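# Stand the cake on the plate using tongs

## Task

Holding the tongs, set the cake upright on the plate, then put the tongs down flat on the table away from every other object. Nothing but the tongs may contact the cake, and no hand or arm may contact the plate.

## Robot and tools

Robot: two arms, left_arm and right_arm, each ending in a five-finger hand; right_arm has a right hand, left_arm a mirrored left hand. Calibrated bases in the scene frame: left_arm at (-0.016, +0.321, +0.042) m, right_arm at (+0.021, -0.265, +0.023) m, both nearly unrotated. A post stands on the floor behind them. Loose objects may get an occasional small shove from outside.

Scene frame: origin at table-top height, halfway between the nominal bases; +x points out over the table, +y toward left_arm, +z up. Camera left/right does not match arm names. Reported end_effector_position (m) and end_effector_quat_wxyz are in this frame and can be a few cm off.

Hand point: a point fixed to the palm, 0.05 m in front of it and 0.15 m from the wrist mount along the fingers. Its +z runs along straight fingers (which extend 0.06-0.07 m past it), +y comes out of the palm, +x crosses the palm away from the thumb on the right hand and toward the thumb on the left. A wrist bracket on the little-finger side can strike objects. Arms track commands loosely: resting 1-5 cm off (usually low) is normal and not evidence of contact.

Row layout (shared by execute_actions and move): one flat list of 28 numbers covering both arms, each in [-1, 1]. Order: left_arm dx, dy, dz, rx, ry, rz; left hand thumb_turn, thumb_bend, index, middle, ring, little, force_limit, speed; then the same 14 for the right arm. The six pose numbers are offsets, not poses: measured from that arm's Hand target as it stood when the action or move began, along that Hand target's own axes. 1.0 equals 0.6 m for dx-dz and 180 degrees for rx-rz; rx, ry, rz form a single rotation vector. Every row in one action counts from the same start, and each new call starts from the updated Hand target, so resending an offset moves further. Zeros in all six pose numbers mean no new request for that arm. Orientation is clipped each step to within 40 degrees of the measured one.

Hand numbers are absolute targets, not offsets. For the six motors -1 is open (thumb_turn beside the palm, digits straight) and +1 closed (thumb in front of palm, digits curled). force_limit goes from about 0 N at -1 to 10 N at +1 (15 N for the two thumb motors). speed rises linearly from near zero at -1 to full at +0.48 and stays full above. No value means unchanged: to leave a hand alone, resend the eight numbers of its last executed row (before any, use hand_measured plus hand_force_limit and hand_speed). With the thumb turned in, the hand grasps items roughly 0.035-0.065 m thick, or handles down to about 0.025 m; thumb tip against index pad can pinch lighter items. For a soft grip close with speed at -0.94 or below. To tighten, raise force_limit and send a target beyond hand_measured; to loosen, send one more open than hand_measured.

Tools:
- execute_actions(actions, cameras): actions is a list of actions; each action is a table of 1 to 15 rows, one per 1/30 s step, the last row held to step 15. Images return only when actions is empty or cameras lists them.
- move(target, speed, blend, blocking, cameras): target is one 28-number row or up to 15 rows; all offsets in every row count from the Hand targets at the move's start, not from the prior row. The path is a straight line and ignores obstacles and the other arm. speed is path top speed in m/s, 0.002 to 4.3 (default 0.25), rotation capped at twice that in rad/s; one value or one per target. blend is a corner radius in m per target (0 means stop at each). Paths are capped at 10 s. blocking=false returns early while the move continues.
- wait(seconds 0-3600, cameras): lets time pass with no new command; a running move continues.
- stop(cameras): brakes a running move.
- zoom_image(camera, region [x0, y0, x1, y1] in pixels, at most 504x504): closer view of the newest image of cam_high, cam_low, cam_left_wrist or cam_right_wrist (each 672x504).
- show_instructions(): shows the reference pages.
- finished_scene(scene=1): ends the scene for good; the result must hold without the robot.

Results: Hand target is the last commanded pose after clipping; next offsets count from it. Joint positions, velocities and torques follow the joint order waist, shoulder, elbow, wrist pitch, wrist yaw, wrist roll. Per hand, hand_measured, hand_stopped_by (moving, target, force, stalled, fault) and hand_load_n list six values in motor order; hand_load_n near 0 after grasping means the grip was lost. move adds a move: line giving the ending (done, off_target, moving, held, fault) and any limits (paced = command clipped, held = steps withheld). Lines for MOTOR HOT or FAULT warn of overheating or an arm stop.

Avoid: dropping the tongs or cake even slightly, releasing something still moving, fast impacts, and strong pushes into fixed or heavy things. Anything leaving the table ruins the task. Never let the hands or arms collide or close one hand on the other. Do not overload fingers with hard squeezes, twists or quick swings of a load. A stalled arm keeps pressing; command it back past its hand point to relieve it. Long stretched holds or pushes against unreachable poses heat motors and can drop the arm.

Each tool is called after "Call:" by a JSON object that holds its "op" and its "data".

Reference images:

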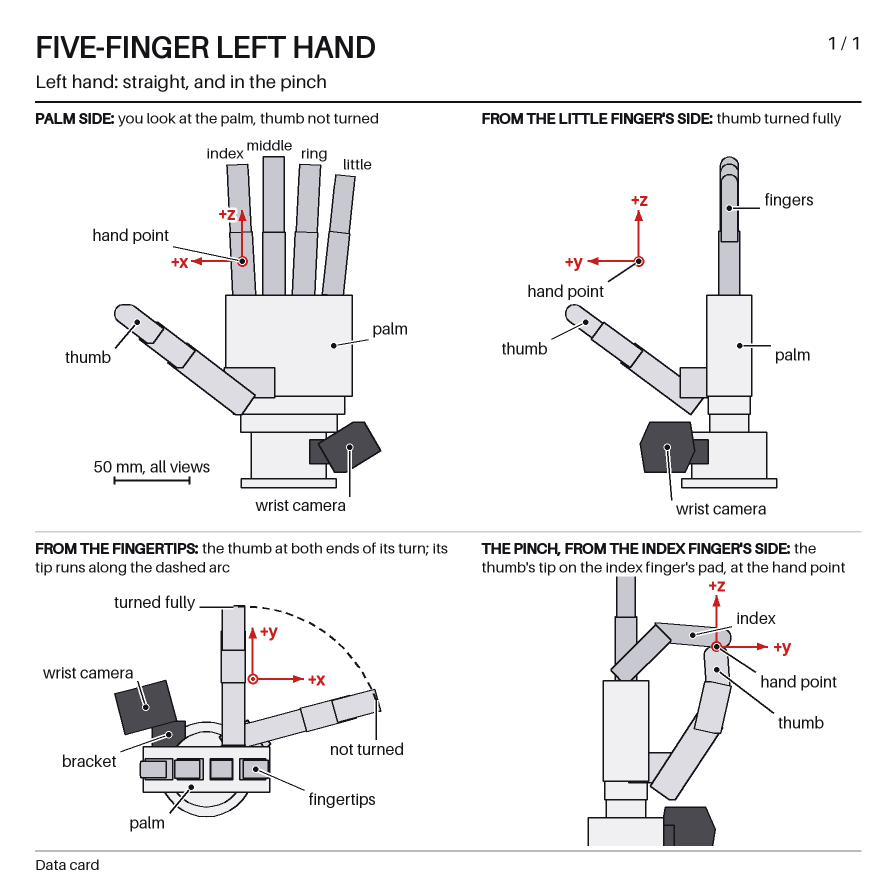

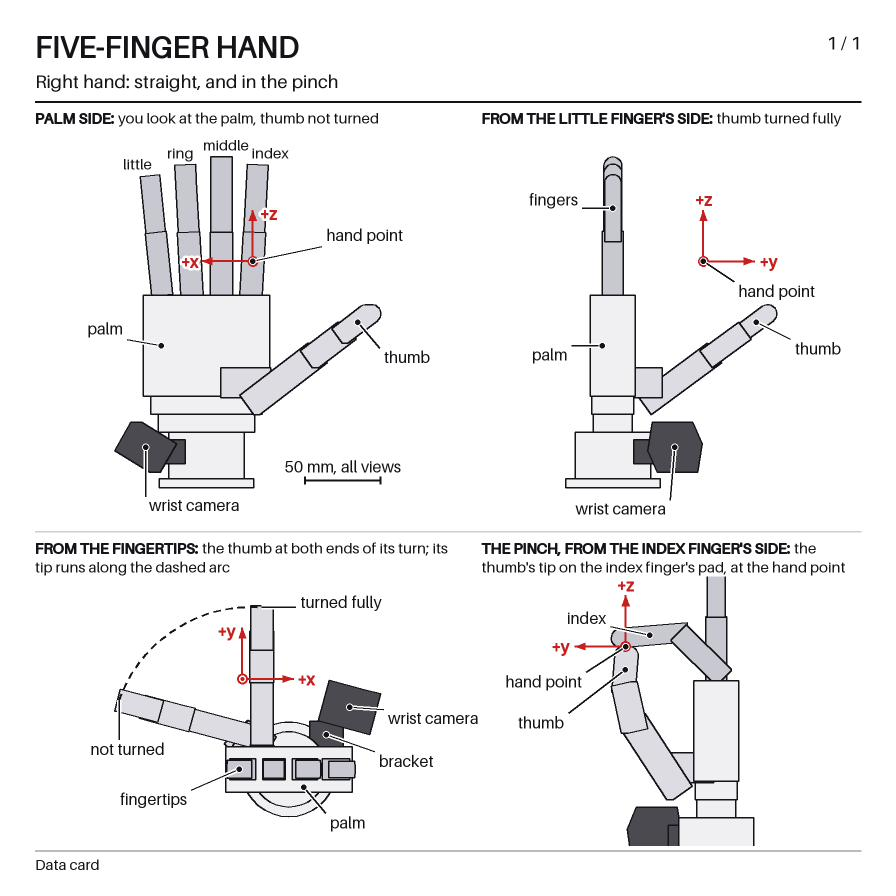

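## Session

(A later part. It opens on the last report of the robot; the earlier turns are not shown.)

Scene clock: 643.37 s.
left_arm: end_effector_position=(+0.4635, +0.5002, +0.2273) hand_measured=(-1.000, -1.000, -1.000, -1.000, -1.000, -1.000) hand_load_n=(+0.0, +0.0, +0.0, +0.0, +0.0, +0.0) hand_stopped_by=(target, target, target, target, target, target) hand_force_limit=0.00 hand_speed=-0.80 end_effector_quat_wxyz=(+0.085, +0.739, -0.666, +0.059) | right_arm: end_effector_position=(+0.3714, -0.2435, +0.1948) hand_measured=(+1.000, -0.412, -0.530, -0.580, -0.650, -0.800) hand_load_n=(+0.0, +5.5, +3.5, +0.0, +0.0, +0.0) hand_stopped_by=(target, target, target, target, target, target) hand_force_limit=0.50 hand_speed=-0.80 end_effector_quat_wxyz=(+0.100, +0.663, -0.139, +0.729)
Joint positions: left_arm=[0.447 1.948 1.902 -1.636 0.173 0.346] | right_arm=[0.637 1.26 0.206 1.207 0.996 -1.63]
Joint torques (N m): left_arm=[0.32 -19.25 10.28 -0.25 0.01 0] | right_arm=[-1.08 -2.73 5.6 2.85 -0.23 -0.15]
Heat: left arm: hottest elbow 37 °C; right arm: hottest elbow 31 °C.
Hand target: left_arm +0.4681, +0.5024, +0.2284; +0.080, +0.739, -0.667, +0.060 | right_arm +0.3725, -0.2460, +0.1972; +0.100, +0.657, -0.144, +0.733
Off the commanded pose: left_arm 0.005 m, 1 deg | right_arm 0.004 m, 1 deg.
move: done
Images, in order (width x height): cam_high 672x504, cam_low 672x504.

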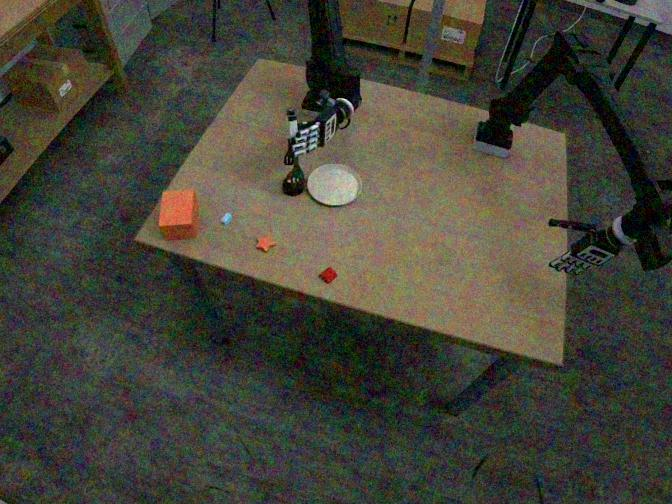

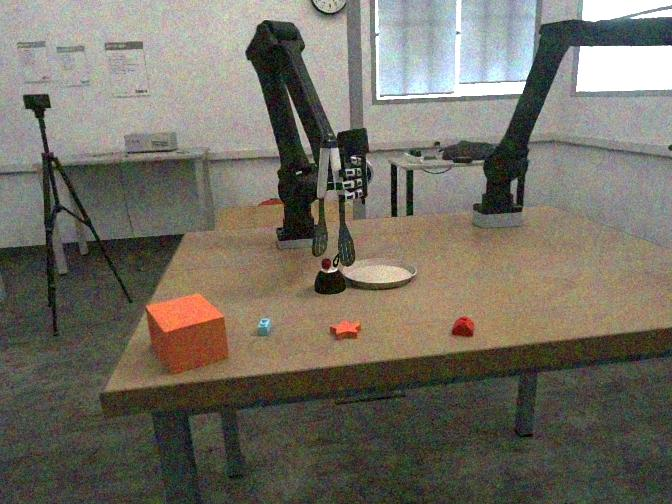

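Call:
{"op": "move", "data": {"target": [0,0,0,0,0,0,-1,-1,-1,-1,-1,-1,0,-0.8,-0.0775,0.011,-0.0058,0,0,0,1,-0.41,-0.53,-0.58,-0.65,-0.8,0.5,-0.8], "speed": 0.05, "cameras": ["cam_low","cam_high"]}}

Call:
{"op": "zoom_image", "data": {"camera": "cam_low", "region": [295, 240, 365, 310]}}

Call:
{"op": "zoom_image", "data": {"camera": "cam_high", "region": [260, 140, 330, 210]}}

Scene clock: 653.47 s.
left_arm: end_effector_position=(+0.4635, +0.5002, +0.2273) hand_measured=(-1.000, -1.000, -1.000, -1.000, -1.000, -1.000) hand_load_n=(+0.0, -0.5, +0.0, +0.0, +0.0, +0.0) hand_stopped_by=(target, target, target, target, target, target) hand_force_limit=0.00 hand_speed=-0.80 end_effector_quat_wxyz=(+0.085, +0.739, -0.666, +0.059) | right_arm: end_effector_position=(+0.3719, -0.2460, +0.1484) hand_measured=(+1.000, -0.412, -0.530, -0.580, -0.650, -0.800) hand_load_n=(-0.5, +6.0, +3.5, +0.0, +0.0, +0.0) hand_stopped_by=(target, target, target, target, target, target) hand_force_limit=0.50 hand_speed=-0.80 end_effector_quat_wxyz=(+0.103, +0.664, -0.137, +0.728)
Joint positions: left_arm=[0.447 1.948 1.902 -1.636 0.173 0.346] | right_arm=[0.627 1.566 0.181 1.53 0.987 -1.63]
Joint torques (N m): left_arm=[0.44 -19.49 10.28 -0.28 0.02 0.03] | right_arm=[-1.14 -4.72 2.88 2.85 -0.27 -0.06]
Heat: left arm: hottest elbow 37 °C; right arm: hottest elbow 30 °C.
Hand target: left_arm +0.4681, +0.5024, +0.2284; +0.080, +0.739, -0.667, +0.060 | right_arm +0.3724, -0.2489, +0.1502; +0.100, +0.657, -0.144, +0.733
Off the commanded pose: left_arm 0.005 m, 1 deg | right_arm 0.004 m, 1 deg.
joint sent to its limit (right arm) — joint 4 (wrist pitch), upper limit. The joint targets still meet the commanded pose.
move: done
Images, in order (width x height): cam_high 672x504, cam_low 672x504.

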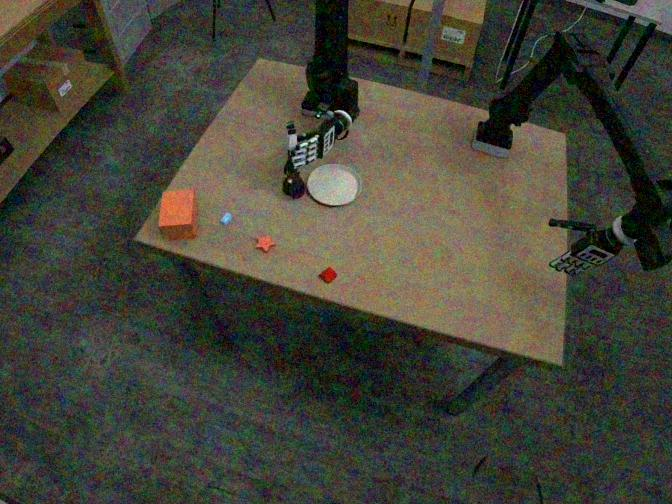

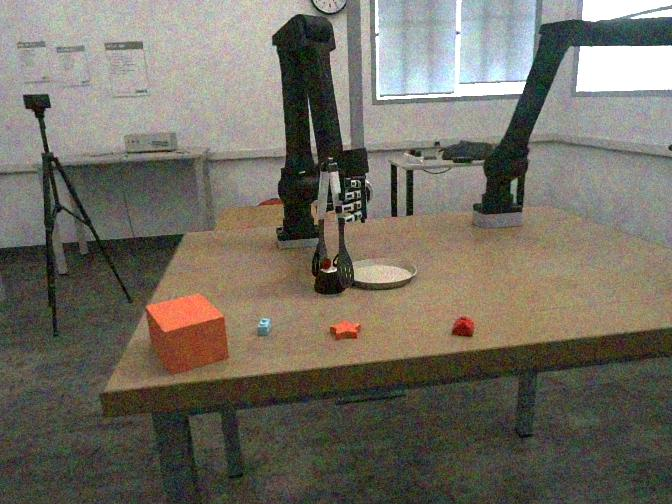

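Scaled by 7.200 from the camera's image (finer frame: 960x720).

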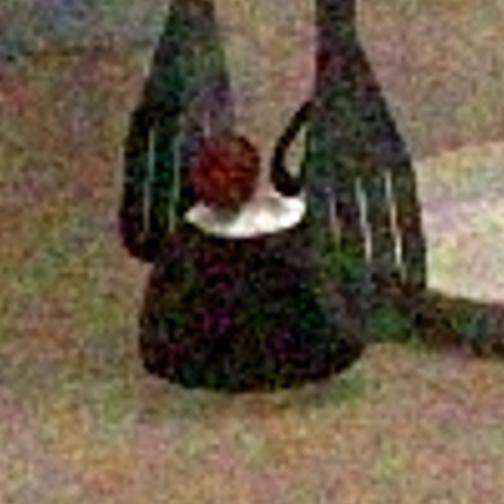

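Scaled by 7.200 from the camera's image (finer frame: 960x720).

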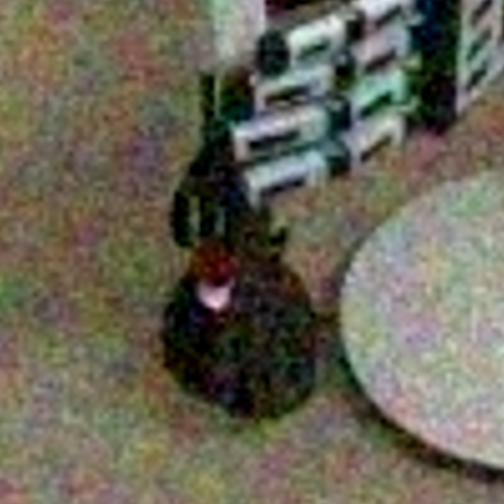

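Call:
{"op": "move", "data": {"target": [0,0,0,0,0,0,-1,-1,-1,-1,-1,-1,0,-0.8,-0.0097,0.0071,0.0013,0,0,0,1,-0.34,-0.48,-0.58,-0.65,-0.8,0.5,-0.9], "speed": 0.04, "cameras": ["cam_low","cam_high"]}}

Call:
{"op": "zoom_image", "data": {"camera": "cam_low", "region": [295, 240, 365, 310]}}

Call:
{"op": "zoom_image", "data": {"camera": "cam_high", "region": [260, 140, 330, 210]}}

Scene clock: 670.90 s.
left_arm: end_effector_position=(+0.4635, +0.5002, +0.2273) hand_measured=(-1.000, -1.000, -1.000, -1.000, -1.000, -1.000) hand_load_n=(+0.0, +0.0, +0.0, +0.0, +0.0, +0.0) hand_stopped_by=(target, target, target, target, target, target) hand_force_limit=0.00 hand_speed=-0.80 end_effector_quat_wxyz=(+0.085, +0.739, -0.666, +0.059) | right_arm: end_effector_position=(+0.3718, -0.2507, +0.1433) hand_measured=(+1.000, -0.344, -0.482, -0.580, -0.650, -0.800) hand_load_n=(+0.0, +6.0, +3.5, +0.0, +0.0, +0.0) hand_stopped_by=(target, target, target, target, target, target) hand_force_limit=0.50 hand_speed=-0.90 end_effector_quat_wxyz=(+0.105, +0.668, -0.136, +0.724)
Joint positions: left_arm=[0.447 1.948 1.902 -1.636 0.173 0.346] | right_arm=[0.611 1.578 0.174 1.53 0.973 -1.619]
Joint torques (N m): left_arm=[0.03 -19.66 10.29 -0.28 0 0.01] | right_arm=[-1.08 -4.54 2.71 2.88 -0.25 0.04]
Heat: left arm: hottest elbow 37 °C; right arm: hottest elbow 29 °C.
Hand target: left_arm +0.4681, +0.5024, +0.2284; +0.080, +0.739, -0.667, +0.060 | right_arm +0.3724, -0.2531, +0.1441; +0.101, +0.657, -0.144, +0.733
Off the commanded pose: left_arm 0.005 m, 1 deg | right_arm 0.002 m, 2 deg.
joint sent to its limit (right arm) — joint 4 (wrist pitch), upper limit. The joint targets still meet the commanded pose.
move: done
Images, in order (width x height): cam_high 672x504, cam_low 672x504.

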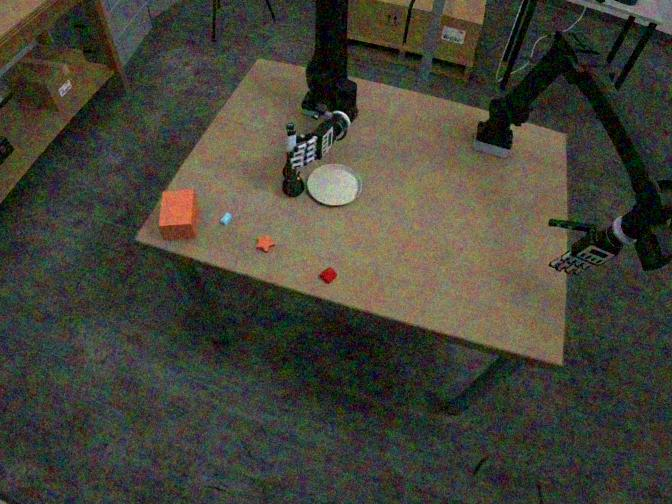

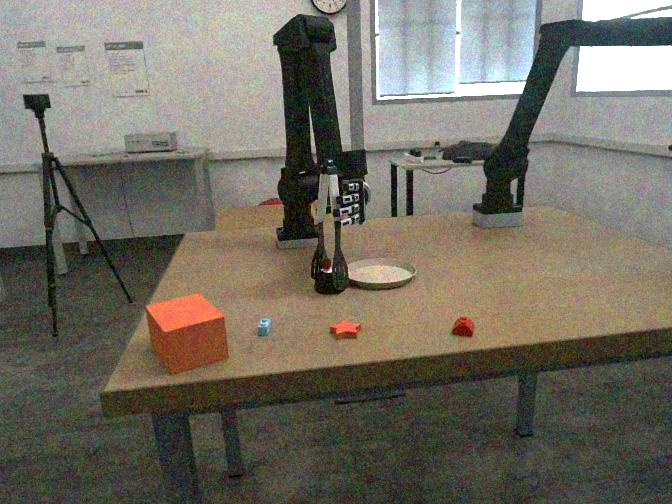

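Scaled by 7.200 from the camera's image (finer frame: 960x720).

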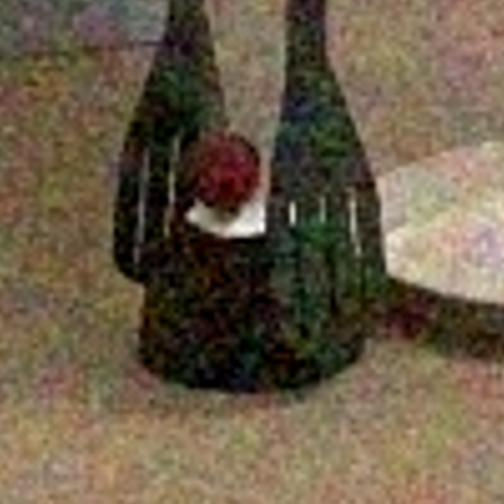

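Scaled by 7.200 from the camera's image (finer frame: 960x720).

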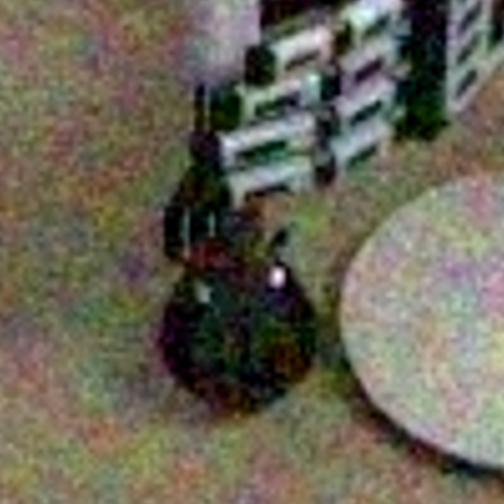

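Call:
{"op": "move", "data": {"target": [0,0,0,0,0,0,-1,-1,-1,-1,-1,-1,0,-0.8,0,0,0,0,0,0,1,-0.28,-0.44,-0.58,-0.65,-0.8,0.8,-0.94], "speed": 0.04, "cameras": ["cam_low","cam_high"]}}

Scene clock: 685.67 s.
left_arm: end_effector_position=(+0.4635, +0.5002, +0.2273) hand_measured=(-1.000, -1.000, -1.000, -1.000, -1.000, -1.000) hand_load_n=(+0.0, +0.0, +0.0, +0.0, +0.0, +0.0) hand_stopped_by=(target, target, target, target, target, target) hand_force_limit=0.00 hand_speed=-0.80 end_effector_quat_wxyz=(+0.085, +0.739, -0.666, +0.059) | right_arm: end_effector_position=(+0.3718, -0.2507, +0.1433) hand_measured=(+1.000, -0.284, -0.442, -0.580, -0.650, -0.800) hand_load_n=(-0.5, +7.0, +4.0, +0.0, +0.0, +0.0) hand_stopped_by=(target, target, target, target, target, target) hand_force_limit=0.80 hand_speed=-0.94 end_effector_quat_wxyz=(+0.105, +0.668, -0.136, +0.724)
Joint positions: left_arm=[0.447 1.948 1.902 -1.636 0.173 0.346] | right_arm=[0.611 1.578 0.174 1.53 0.973 -1.618]
Joint torques (N m): left_arm=[0.44 -19.25 10.35 -0.28 0.02 -0.01] | right_arm=[-1.08 -4.54 2.73 2.86 -0.24 0.03]
Heat: left arm: hottest elbow 37 °C; right arm: hottest elbow 28 °C.
Hand target: left_arm +0.4681, +0.5024, +0.2284; +0.080, +0.739, -0.667, +0.060 | right_arm +0.3723, -0.2531, +0.1441; +0.100, +0.657, -0.144, +0.733
Off the commanded pose: left_arm 0.005 m, 1 deg | right_arm 0.003 m, 2 deg.
joint sent to its limit (right arm) — joint 4 (wrist pitch), upper limit. The joint targets still meet the commanded pose.
move: done
Images, in order (width x height): cam_high 672x504, cam_low 672x504.

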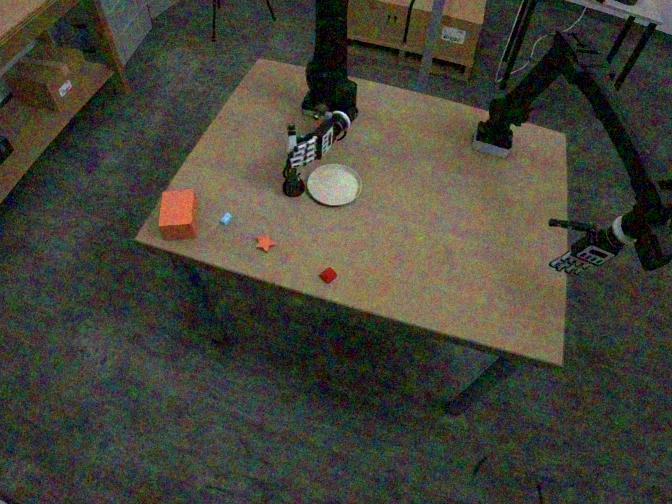

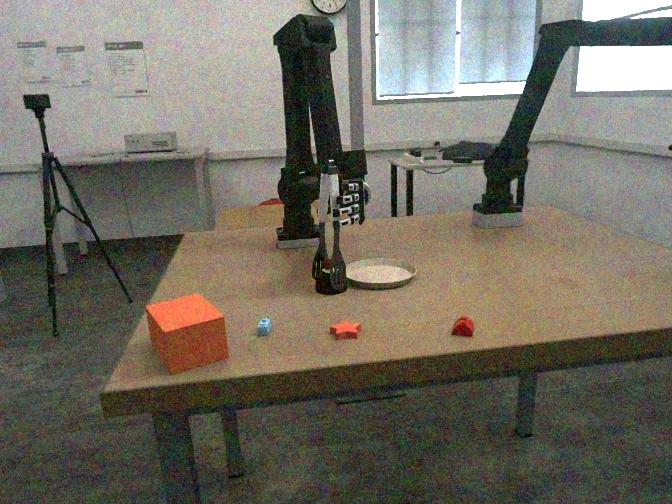

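Call:
{"op": "zoom_image", "data": {"camera": "cam_low", "region": [295, 240, 365, 310]}}

Call:
{"op": "move", "data": {"target": [0,0,0,0,0,0,-1,-1,-1,-1,-1,-1,0,-0.8,0,0,0,0,0,0,1,-0.26,-0.42,-0.58,-0.65,-0.8,0.8,-0.94], "speed": 0.04, "cameras": ["cam_low"]}}

Call:
{"op": "zoom_image", "data": {"camera": "cam_low", "region": [295, 240, 365, 310]}}

Scaled by 7.200 from the camera's image (finer frame: 960x720).

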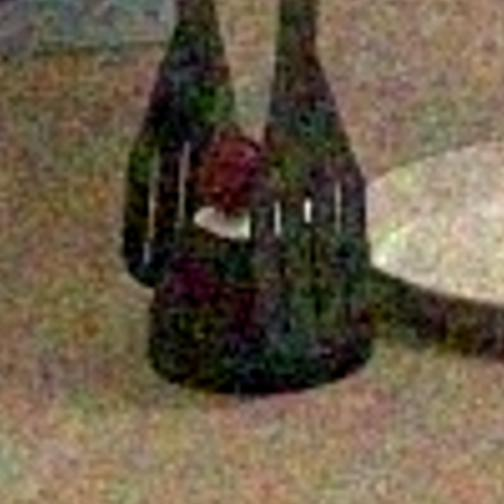

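Scene clock: 688.60 s.
left_arm: end_effector_position=(+0.4635, +0.5002, +0.2273) hand_measured=(-1.000, -1.000, -1.000, -1.000, -1.000, -1.000) hand_load_n=(+0.0, +0.0, +0.0, +0.5, +0.0, +0.0) hand_stopped_by=(target, target, target, target, target, target) hand_force_limit=0.00 hand_speed=-0.80 end_effector_quat_wxyz=(+0.085, +0.739, -0.666, +0.059) | right_arm: end_effector_position=(+0.3718, -0.2507, +0.1433) hand_measured=(+1.000, -0.264, -0.422, -0.580, -0.650, -0.800) hand_load_n=(-0.5, +10.0, +6.0, +0.0, +0.0, +0.0) hand_stopped_by=(target, target, target, target, target, target) hand_force_limit=0.80 hand_speed=-0.94 end_effector_quat_wxyz=(+0.105, +0.668, -0.136, +0.724)
Joint positions: left_arm=[0.447 1.948 1.902 -1.636 0.173 0.346] | right_arm=[0.611 1.578 0.174 1.53 0.973 -1.618]
Joint torques (N m): left_arm=[0.26 -19.37 10.3 -0.38 0.01 0.01] | right_arm=[-1.08 -4.54 2.71 2.86 -0.24 0.03]
Heat: left arm: hottest elbow 37 °C; right arm: hottest elbow 28 °C.
Hand target: left_arm +0.4681, +0.5024, +0.2284; +0.080, +0.739, -0.667, +0.060 | right_arm +0.3723, -0.2531, +0.1441; +0.100, +0.657, -0.144, +0.733
Off the commanded pose: left_arm 0.005 m, 1 deg | right_arm 0.003 m, 2 deg.
joint sent to its limit (right arm) — joint 4 (wrist pitch), upper limit. The joint targets still meet the commanded pose.
move: done

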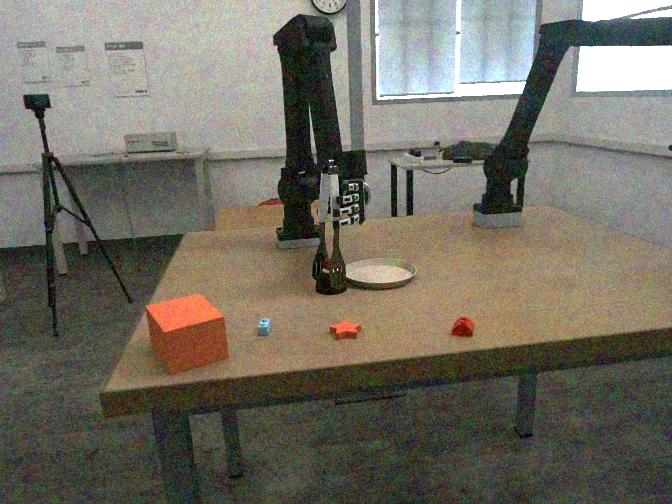

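Scaled by 7.200 from the camera's image (finer frame: 960x720).

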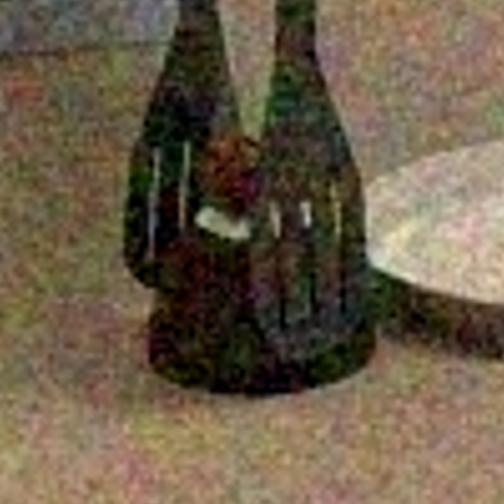

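Call:
{"op": "move", "data": {"target": [[0,0,0,0,0,0,-1,-1,-1,-1,-1,-1,0,-0.8,0,0,0,0,0,0,1,-0.32,-0.47,-0.58,-0.65,-0.8,0.8,-0.94],[0,0,0,0,0,0,-1,-1,-1,-1,-1,-1,0,-0.8,-0.0165,0.0013,-0.0016,0,0,0,1,-0.32,-0.47,-0.58,-0.65,-0.8,0.8,-0.94]], "speed": 0.04, "cameras": ["cam_low"]}}

Call:
{"op": "zoom_image", "data": {"camera": "cam_low", "region": [295, 240, 365, 310]}}

Scene clock: 697.33 s.
left_arm: end_effector_position=(+0.4635, +0.5002, +0.2273) hand_measured=(-1.000, -1.000, -1.000, -1.000, -1.000, -1.000) hand_load_n=(+0.0, +0.0, +0.0, +0.0, +0.0, +0.0) hand_stopped_by=(target, target, target, target, target, target) hand_force_limit=0.00 hand_speed=-0.80 end_effector_quat_wxyz=(+0.085, +0.739, -0.666, +0.059) | right_arm: end_effector_position=(+0.3718, -0.2503, +0.1339) hand_measured=(+1.000, -0.322, -0.470, -0.580, -0.650, -0.800) hand_load_n=(-0.5, +6.0, +4.0, +0.0, +0.0, +0.0) hand_stopped_by=(target, target, target, target, target, target) hand_force_limit=0.80 hand_speed=-0.94 end_effector_quat_wxyz=(+0.104, +0.674, -0.136, +0.719)
Joint positions: left_arm=[0.447 1.948 1.902 -1.636 0.173 0.346] | right_arm=[0.611 1.609 0.174 1.531 0.973 -1.595]
Joint torques (N m): left_arm=[0.44 -19.19 10.41 -0.25 0 0] | right_arm=[-1.08 -4.78 2.5 2.81 -0.17 0.07]
Heat: left arm: hottest elbow 37 °C; right arm: hottest elbow 28 °C.
Hand target: left_arm +0.4681, +0.5024, +0.2284; +0.080, +0.739, -0.667, +0.060 | right_arm +0.3723, -0.2531, +0.1341; +0.101, +0.657, -0.144, +0.733
Off the commanded pose: left_arm 0.005 m, 1 deg | right_arm 0.003 m, 3 deg.
joint sent to its limit (right arm) — joint 4 (wrist pitch), upper limit. The joint targets still meet the commanded pose.
move: off_target (right_arm)

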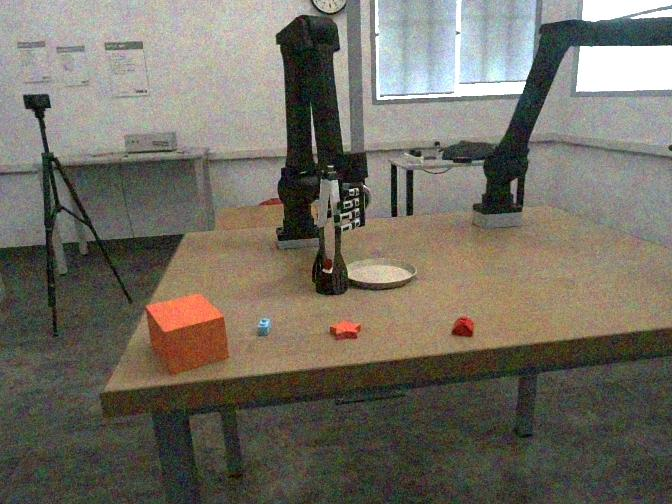

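Scaled by 7.200 from the camera's image (finer frame: 960x720).

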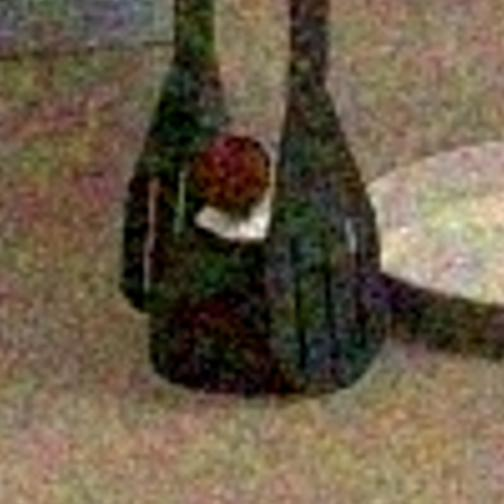

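Call:
{"op": "move", "data": {"target": [[0,0,0,0,0,0,-1,-1,-1,-1,-1,-1,0,-0.8,0.0033,0,0,0,0,0,1,-0.28,-0.43,-0.58,-0.65,-0.8,0.8,-0.94],[0,0,0,0,0,0,-1,-1,-1,-1,-1,-1,0,-0.8,0.0033,0,0,0,0,0,1,-0.25,-0.41,-0.58,-0.65,-0.8,0.8,-0.94]], "speed": 0.04, "cameras": ["cam_low"]}}

Call:
{"op": "zoom_image", "data": {"camera": "cam_low", "region": [295, 240, 365, 310]}}

Scene clock: 702.27 s.
left_arm: end_effector_position=(+0.4635, +0.5002, +0.2273) hand_measured=(-1.000, -1.000, -1.000, -1.000, -1.000, -1.000) hand_load_n=(+0.0, +0.0, +0.0, -0.5, +0.0, +0.0) hand_stopped_by=(target, target, target, target, target, target) hand_force_limit=0.00 hand_speed=-0.80 end_effector_quat_wxyz=(+0.085, +0.739, -0.666, +0.059) | right_arm: end_effector_position=(+0.3719, -0.2501, +0.1338) hand_measured=(+1.000, -0.272, -0.412, -0.580, -0.650, -0.800) hand_load_n=(-0.5, +13.0, +9.0, -0.5, +0.0, +0.0) hand_stopped_by=(target, force, force, target, target, target) hand_force_limit=0.80 hand_speed=-0.94 end_effector_quat_wxyz=(+0.103, +0.674, -0.137, +0.719)
Joint positions: left_arm=[0.447 1.948 1.902 -1.636 0.173 0.346] | right_arm=[0.611 1.609 0.174 1.531 0.972 -1.592]
Joint torques (N m): left_arm=[0.32 -19.43 10.35 -0.28 -0.01 0.01] | right_arm=[-1.08 -5.36 2.45 2.82 -0.14 -0.02]
Heat: left arm: hottest elbow 37 °C; right arm: hottest elbow 28 °C.
Hand target: left_arm +0.4681, +0.5024, +0.2284; +0.080, +0.739, -0.667, +0.060 | right_arm +0.3721, -0.2531, +0.1361; +0.100, +0.657, -0.144, +0.733
Off the commanded pose: left_arm 0.005 m, 1 deg | right_arm 0.004 m, 3 deg.
joint sent to its limit (right arm) — joint 4 (wrist pitch), upper limit. The joint targets still meet the commanded pose.
move: off_target (right_arm); target 2's new numbers were sent with right_arm's hand 0.004 m and 3 deg from that target

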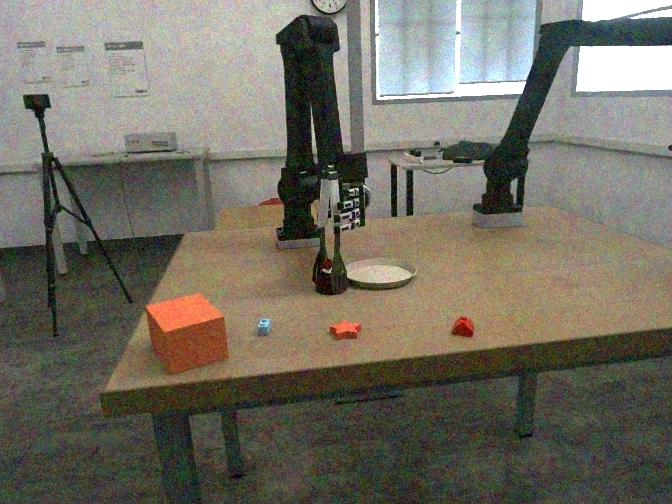

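Scaled by 7.200 from the camera's image (finer frame: 960x720).

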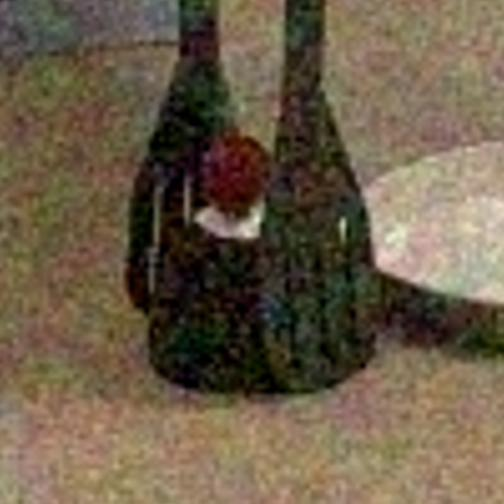

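Call:
{"op": "move", "data": {"target": [0,0,0,0,0,0,-1,-1,-1,-1,-1,-1,0,-0.8,0,0,0,0,0,0,1,-0.23,-0.38,-0.58,-0.65,-0.8,1.0,-0.95], "speed": 0.04, "cameras": ["cam_low"]}}

Call:
{"op": "zoom_image", "data": {"camera": "cam_low", "region": [295, 240, 365, 310]}}

Scene clock: 710.67 s.
left_arm: end_effector_position=(+0.4635, +0.5002, +0.2273) hand_measured=(-1.000, -1.000, -1.000, -1.000, -1.000, -1.000) hand_load_n=(+0.0, +0.0, +0.0, +0.0, +0.0, +0.0) hand_stopped_by=(target, target, target, target, target, target) hand_force_limit=0.00 hand_speed=-0.80 end_effector_quat_wxyz=(+0.085, +0.739, -0.666, +0.059) | right_arm: end_effector_position=(+0.3719, -0.2501, +0.1337) hand_measured=(+1.000, -0.270, -0.402, -0.580, -0.650, -0.800) hand_load_n=(-0.5, +15.0, +10.0, +0.0, +0.0, +0.0) hand_stopped_by=(target, force, force, target, target, target) hand_force_limit=1.00 hand_speed=-0.95 end_effector_quat_wxyz=(+0.103, +0.674, -0.137, +0.719)
Joint positions: left_arm=[0.447 1.948 1.902 -1.636 0.173 0.346] | right_arm=[0.611 1.609 0.174 1.531 0.972 -1.592]
Joint torques (N m): left_arm=[0.21 -19.25 10.32 -0.31 0 0.03] | right_arm=[-1.08 -5.36 2.45 2.82 -0.13 -0.02]
Heat: left arm: hottest elbow 37 °C; right arm: hottest elbow 27 °C.
Hand target: left_arm +0.4681, +0.5024, +0.2284; +0.080, +0.739, -0.667, +0.060 | right_arm +0.3721, -0.2531, +0.1361; +0.100, +0.657, -0.144, +0.733
Off the commanded pose: left_arm 0.005 m, 1 deg | right_arm 0.004 m, 3 deg.
joint sent to its limit (right arm) — joint 4 (wrist pitch), upper limit. The joint targets still meet the commanded pose.
move: done

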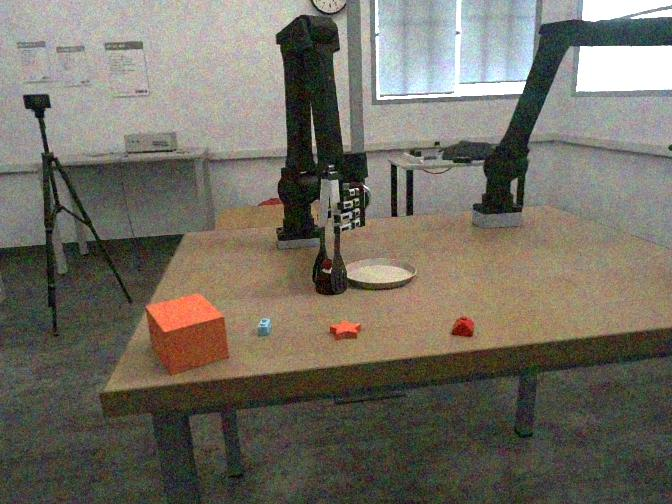

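Scaled by 7.200 from the camera's image (finer frame: 960x720).

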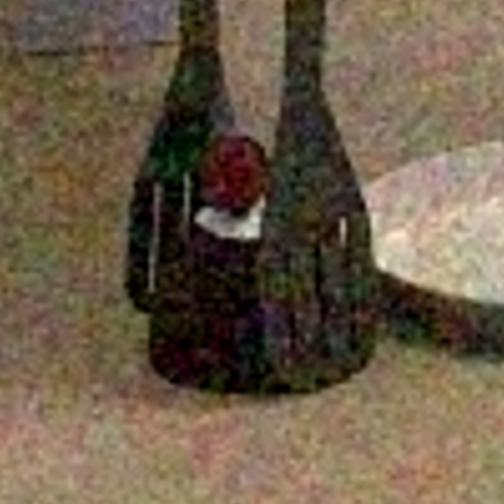

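Call:
{"op": "move", "data": {"target": [0,0,0,0,0,0,-1,-1,-1,-1,-1,-1,0,-0.8,0.0248,-0.002,0.0024,0,0,0,1,-0.23,-0.38,-0.58,-0.65,-0.8,1.0,-0.95], "speed": 0.03, "cameras": ["cam_low"]}}

Call:
{"op": "zoom_image", "data": {"camera": "cam_low", "region": [295, 240, 365, 310]}}

Scene clock: 714.30 s.
left_arm: end_effector_position=(+0.4635, +0.5002, +0.2273) hand_measured=(-1.000, -1.000, -1.000, -1.000, -1.000, -1.000) hand_load_n=(+0.0, +0.0, +0.0, +0.5, +0.0, +0.0) hand_stopped_by=(target, target, target, target, target, target) hand_force_limit=0.00 hand_speed=-0.80 end_effector_quat_wxyz=(+0.085, +0.739, -0.666, +0.059) | right_arm: end_effector_position=(+0.3717, -0.2505, +0.1421) hand_measured=(+1.000, -0.270, -0.402, -0.580, -0.650, -0.800) hand_load_n=(-0.5, +15.0, +10.0, +0.0, +0.0, +0.0) hand_stopped_by=(target, force, force, target, target, target) hand_force_limit=1.00 hand_speed=-0.95 end_effector_quat_wxyz=(+0.100, +0.667, -0.141, +0.725)
Joint positions: left_arm=[0.447 1.948 1.902 -1.636 0.173 0.346] | right_arm=[0.611 1.579 0.173 1.531 0.972 -1.603]
Joint torques (N m): left_arm=[0.38 -19.19 10.36 -0.34 0 0.01] | right_arm=[-0.91 -6.48 2.8 2.81 -0.19 -0.34]
Heat: left arm: hottest elbow 37 °C; right arm: hottest elbow 27 °C.
Hand target: left_arm +0.4681, +0.5024, +0.2284; +0.080, +0.739, -0.667, +0.060 | right_arm +0.3721, -0.2530, +0.1510; +0.100, +0.657, -0.144, +0.733
Off the commanded pose: left_arm 0.005 m, 1 deg | right_arm 0.009 m, 2 deg.
joint sent to its limit (right arm) — joint 4 (wrist pitch), upper limit. The joint targets still meet the commanded pose.
move: done

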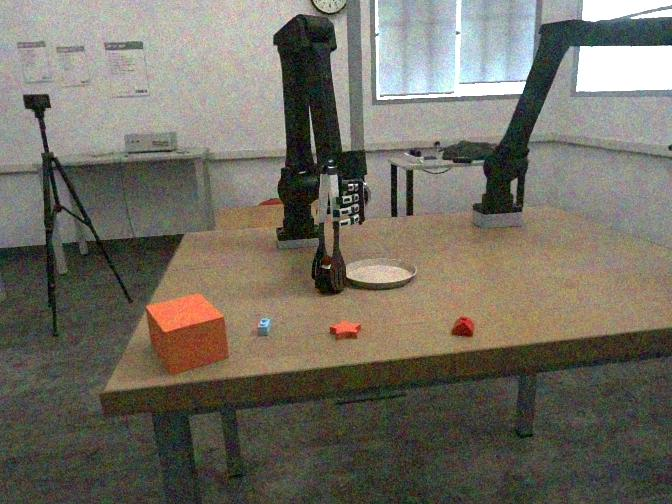

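Scaled by 7.200 from the camera's image (finer frame: 960x720).

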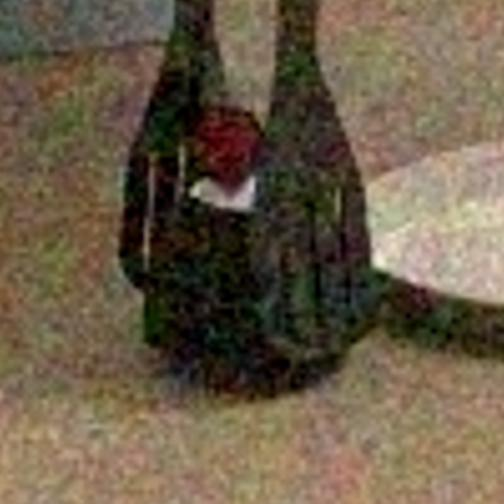

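Call:
{"op": "move", "data": {"target": [0,0,0,0,0,0,-1,-1,-1,-1,-1,-1,0,-0.8,0.0248,-0.002,0.0024,0,0,0,1,-0.23,-0.38,-0.58,-0.65,-0.8,1.0,-0.95], "speed": 0.03, "cameras": ["cam_low", "cam_high"]}}

Call:
{"op": "zoom_image", "data": {"camera": "cam_low", "region": [295, 240, 365, 310]}}

Scene clock: 719.00 s.
left_arm: end_effector_position=(+0.4635, +0.5002, +0.2273) hand_measured=(-1.000, -1.000, -1.000, -1.000, -1.000, -1.000) hand_load_n=(+0.0, +0.0, +0.0, +0.0, +0.0, +0.0) hand_stopped_by=(target, target, target, target, target, target) hand_force_limit=0.00 hand_speed=-0.80 end_effector_quat_wxyz=(+0.085, +0.739, -0.666, +0.059) | right_arm: end_effector_position=(+0.3712, -0.2511, +0.1603) hand_measured=(+1.000, -0.270, -0.402, -0.580, -0.650, -0.800) hand_load_n=(-0.5, +15.0, +10.0, +0.0, +0.0, +0.0) hand_stopped_by=(target, force, force, target, target, target) hand_force_limit=1.00 hand_speed=-0.95 end_effector_quat_wxyz=(+0.095, +0.660, -0.145, +0.731)
Joint positions: left_arm=[0.447 1.948 1.902 -1.636 0.173 0.346] | right_arm=[0.611 1.476 0.173 1.458 0.972 -1.612]
Joint torques (N m): left_arm=[0.03 -19.14 10.39 -0.34 0.01 0.01] | right_arm=[-0.91 -5.95 3.86 1.57 -0.23 -0.3]
Heat: left arm: hottest elbow 37 °C; right arm: hottest elbow 27 °C.
Hand target: left_arm +0.4681, +0.5024, +0.2284; +0.080, +0.739, -0.667, +0.060 | right_arm +0.3721, -0.2530, +0.1661; +0.100, +0.657, -0.144, +0.733
Off the commanded pose: left_arm 0.005 m, 1 deg | right_arm 0.006 m, 1 deg.
move: done
Images, in order (width x height): cam_high 672x504, cam_low 672x504.

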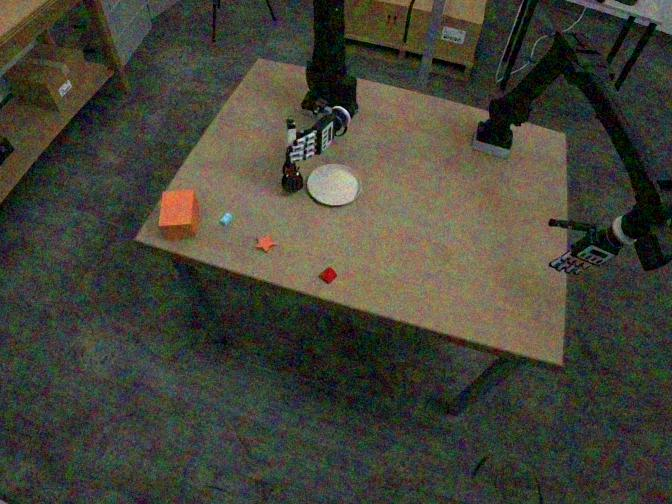

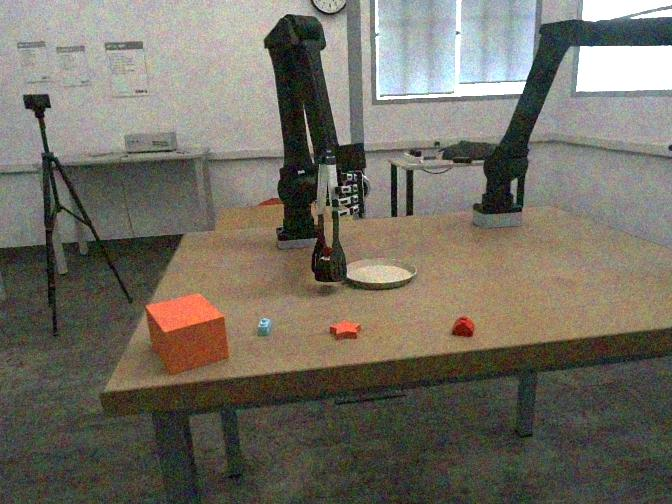

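Scaled by 7.200 from the camera's image (finer frame: 960x720).

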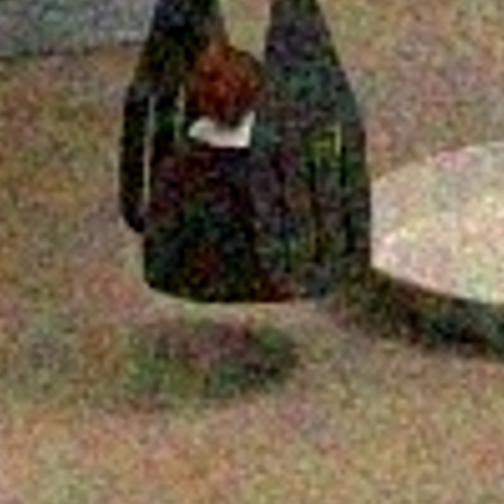

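Call:
{"op": "zoom_image", "data": {"camera": "cam_high", "region": [260, 140, 370, 250]}}

Scaled by 4.582 from the camera's image (finer frame: 960x720).

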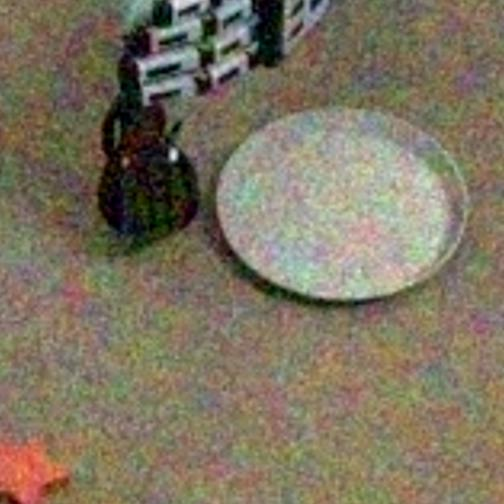

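Call:
{"op": "move", "data": {"target": [0,0,0,0,0,0,-1,-1,-1,-1,-1,-1,0,-0.8,0.0100,-0.0685,-0.0733,0,0,0,1,-0.23,-0.38,-0.58,-0.65,-0.8,1.0,-0.95], "speed": 0.04, "cameras": ["cam_low"]}}

Call:
{"op": "zoom_image", "data": {"camera": "cam_low", "region": [295, 220, 405, 330]}}

Scene clock: 737.77 s.
left_arm: end_effector_position=(+0.4635, +0.5002, +0.2273) hand_measured=(-1.000, -1.000, -1.000, -1.000, -1.000, -1.000) hand_load_n=(+0.0, +0.0, +0.0, +0.0, +0.0, +0.0) hand_stopped_by=(target, target, target, target, target, target) hand_force_limit=0.00 hand_speed=-0.80 end_effector_quat_wxyz=(+0.085, +0.739, -0.666, +0.059) | right_arm: end_effector_position=(+0.3390, -0.2086, +0.1641) hand_measured=(+1.000, -0.270, -0.402, -0.580, -0.650, -0.800) hand_load_n=(-0.5, +14.5, +10.0, +0.0, +0.0, -0.5) hand_stopped_by=(target, force, force, target, target, target) hand_force_limit=1.00 hand_speed=-0.95 end_effector_quat_wxyz=(+0.107, +0.665, -0.140, +0.726)
Joint positions: left_arm=[0.447 1.948 1.902 -1.636 0.173 0.346] | right_arm=[0.841 1.496 0.196 1.518 1.209 -1.714]
Joint torques (N m): left_arm=[0.26 -19.43 10.35 -0.35 0.01 0.02] | right_arm=[0.26 -4.01 5.39 2.63 -0.14 -0.36]
Heat: left arm: hottest elbow 37 °C; right arm: hottest elbow 27 °C.
Hand target: left_arm +0.4681, +0.5024, +0.2284; +0.080, +0.739, -0.667, +0.060 | right_arm +0.3442, -0.1997, +0.1711; +0.100, +0.657, -0.144, +0.733
Off the commanded pose: left_arm 0.005 m, 1 deg | right_arm 0.013 m, 1 deg.
move: off_target (right_arm)

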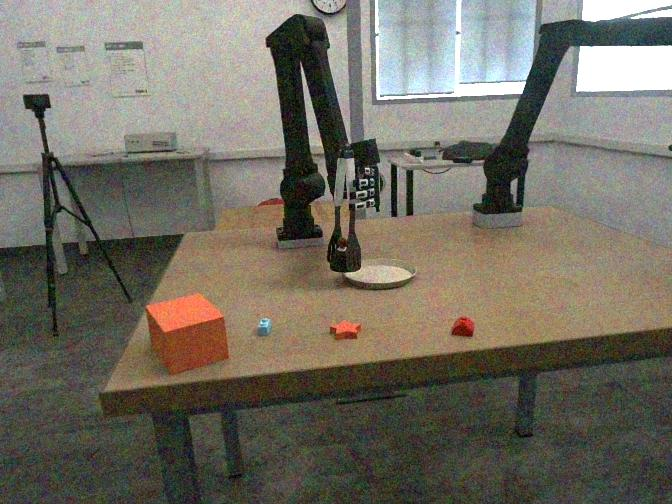

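Scaled by 4.582 from the camera's image (finer frame: 960x720).

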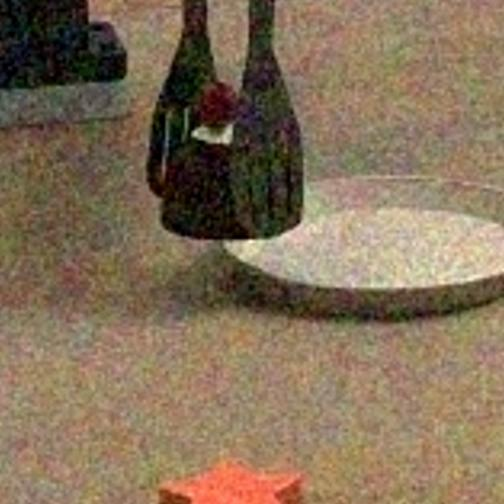

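Call:
{"op": "move", "data": {"target": [0,0,0,0,0,0,-1,-1,-1,-1,-1,-1,0,-0.8,0.0016,-0.0881,-0.0737,0,0,0,1,-0.23,-0.38,-0.58,-0.65,-0.8,1.0,-0.95], "speed": 0.04, "cameras": ["cam_low", "cam_high"]}}

Call:
{"op": "zoom_image", "data": {"camera": "cam_low", "region": [325, 220, 435, 330]}}

Call:
{"op": "zoom_image", "data": {"camera": "cam_high", "region": [280, 140, 390, 250]}}

Scene clock: 744.30 s.
left_arm: end_effector_position=(+0.4635, +0.5002, +0.2273) hand_measured=(-1.000, -1.000, -1.000, -1.000, -1.000, -1.000) hand_load_n=(+0.0, +0.0, +0.0, +0.0, +0.0, +0.0) hand_stopped_by=(target, target, target, target, target, target) hand_force_limit=0.00 hand_speed=-0.80 end_effector_quat_wxyz=(+0.085, +0.739, -0.666, +0.059) | right_arm: end_effector_position=(+0.3177, -0.1448, +0.1672) hand_measured=(+1.000, -0.270, -0.402, -0.580, -0.650, -0.800) hand_load_n=(-0.5, +15.0, +10.0, +0.0, +0.0, +0.0) hand_stopped_by=(target, force, force, target, target, target) hand_force_limit=1.00 hand_speed=-0.95 end_effector_quat_wxyz=(+0.102, +0.676, -0.141, +0.716)
Joint positions: left_arm=[0.447 1.948 1.902 -1.636 0.173 0.346] | right_arm=[1.05 1.546 0.305 1.532 1.412 -1.794]
Joint torques (N m): left_arm=[0.44 -19.37 10.26 -0.27 0 0] | right_arm=[0.26 -5.25 5.64 2.32 -0.26 -0.33]
Heat: left arm: hottest elbow 37 °C; right arm: hottest elbow 27 °C.
Hand target: left_arm +0.4681, +0.5024, +0.2284; +0.080, +0.739, -0.667, +0.060 | right_arm +0.3205, -0.1349, +0.1721; +0.100, +0.657, -0.144, +0.733
Off the commanded pose: left_arm 0.005 m, 1 deg | right_arm 0.011 m, 3 deg.
joint sent to its limit (right arm) — joint 4 (wrist pitch), upper limit. The joint targets are off in orientation, not in position.
move: off_target (right_arm)
Images, in order (width x height): cam_high 672x504, cam_low 672x504.

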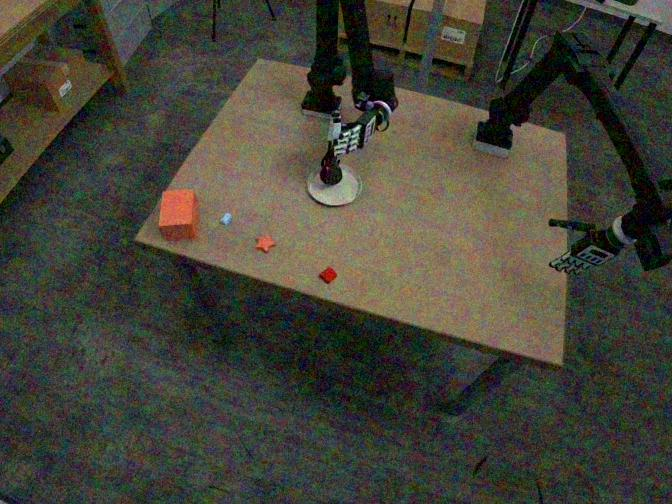

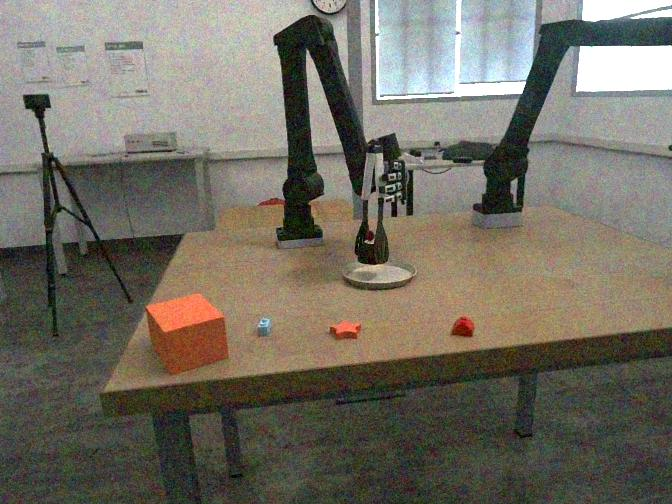

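Scaled by 4.582 from the camera's image (finer frame: 960x720).

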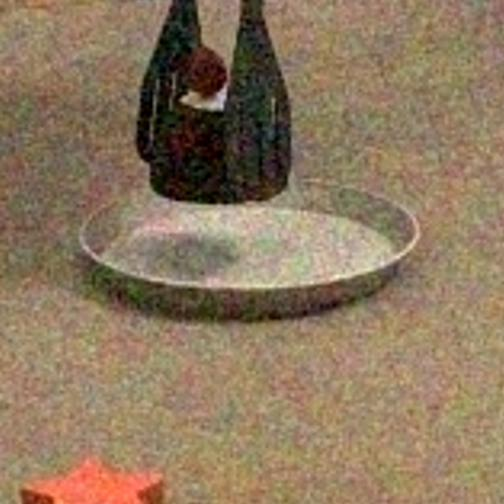

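Scaled by 4.582 from the camera's image (finer frame: 960x720).

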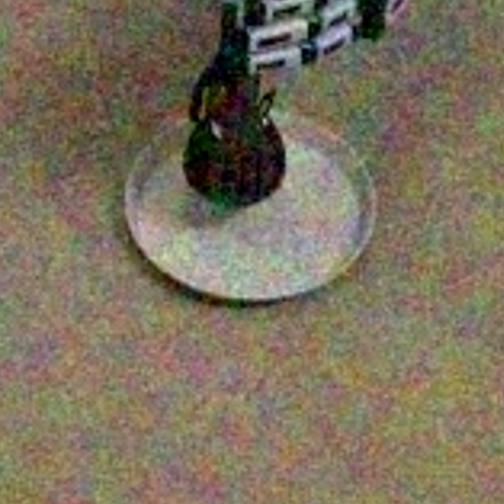

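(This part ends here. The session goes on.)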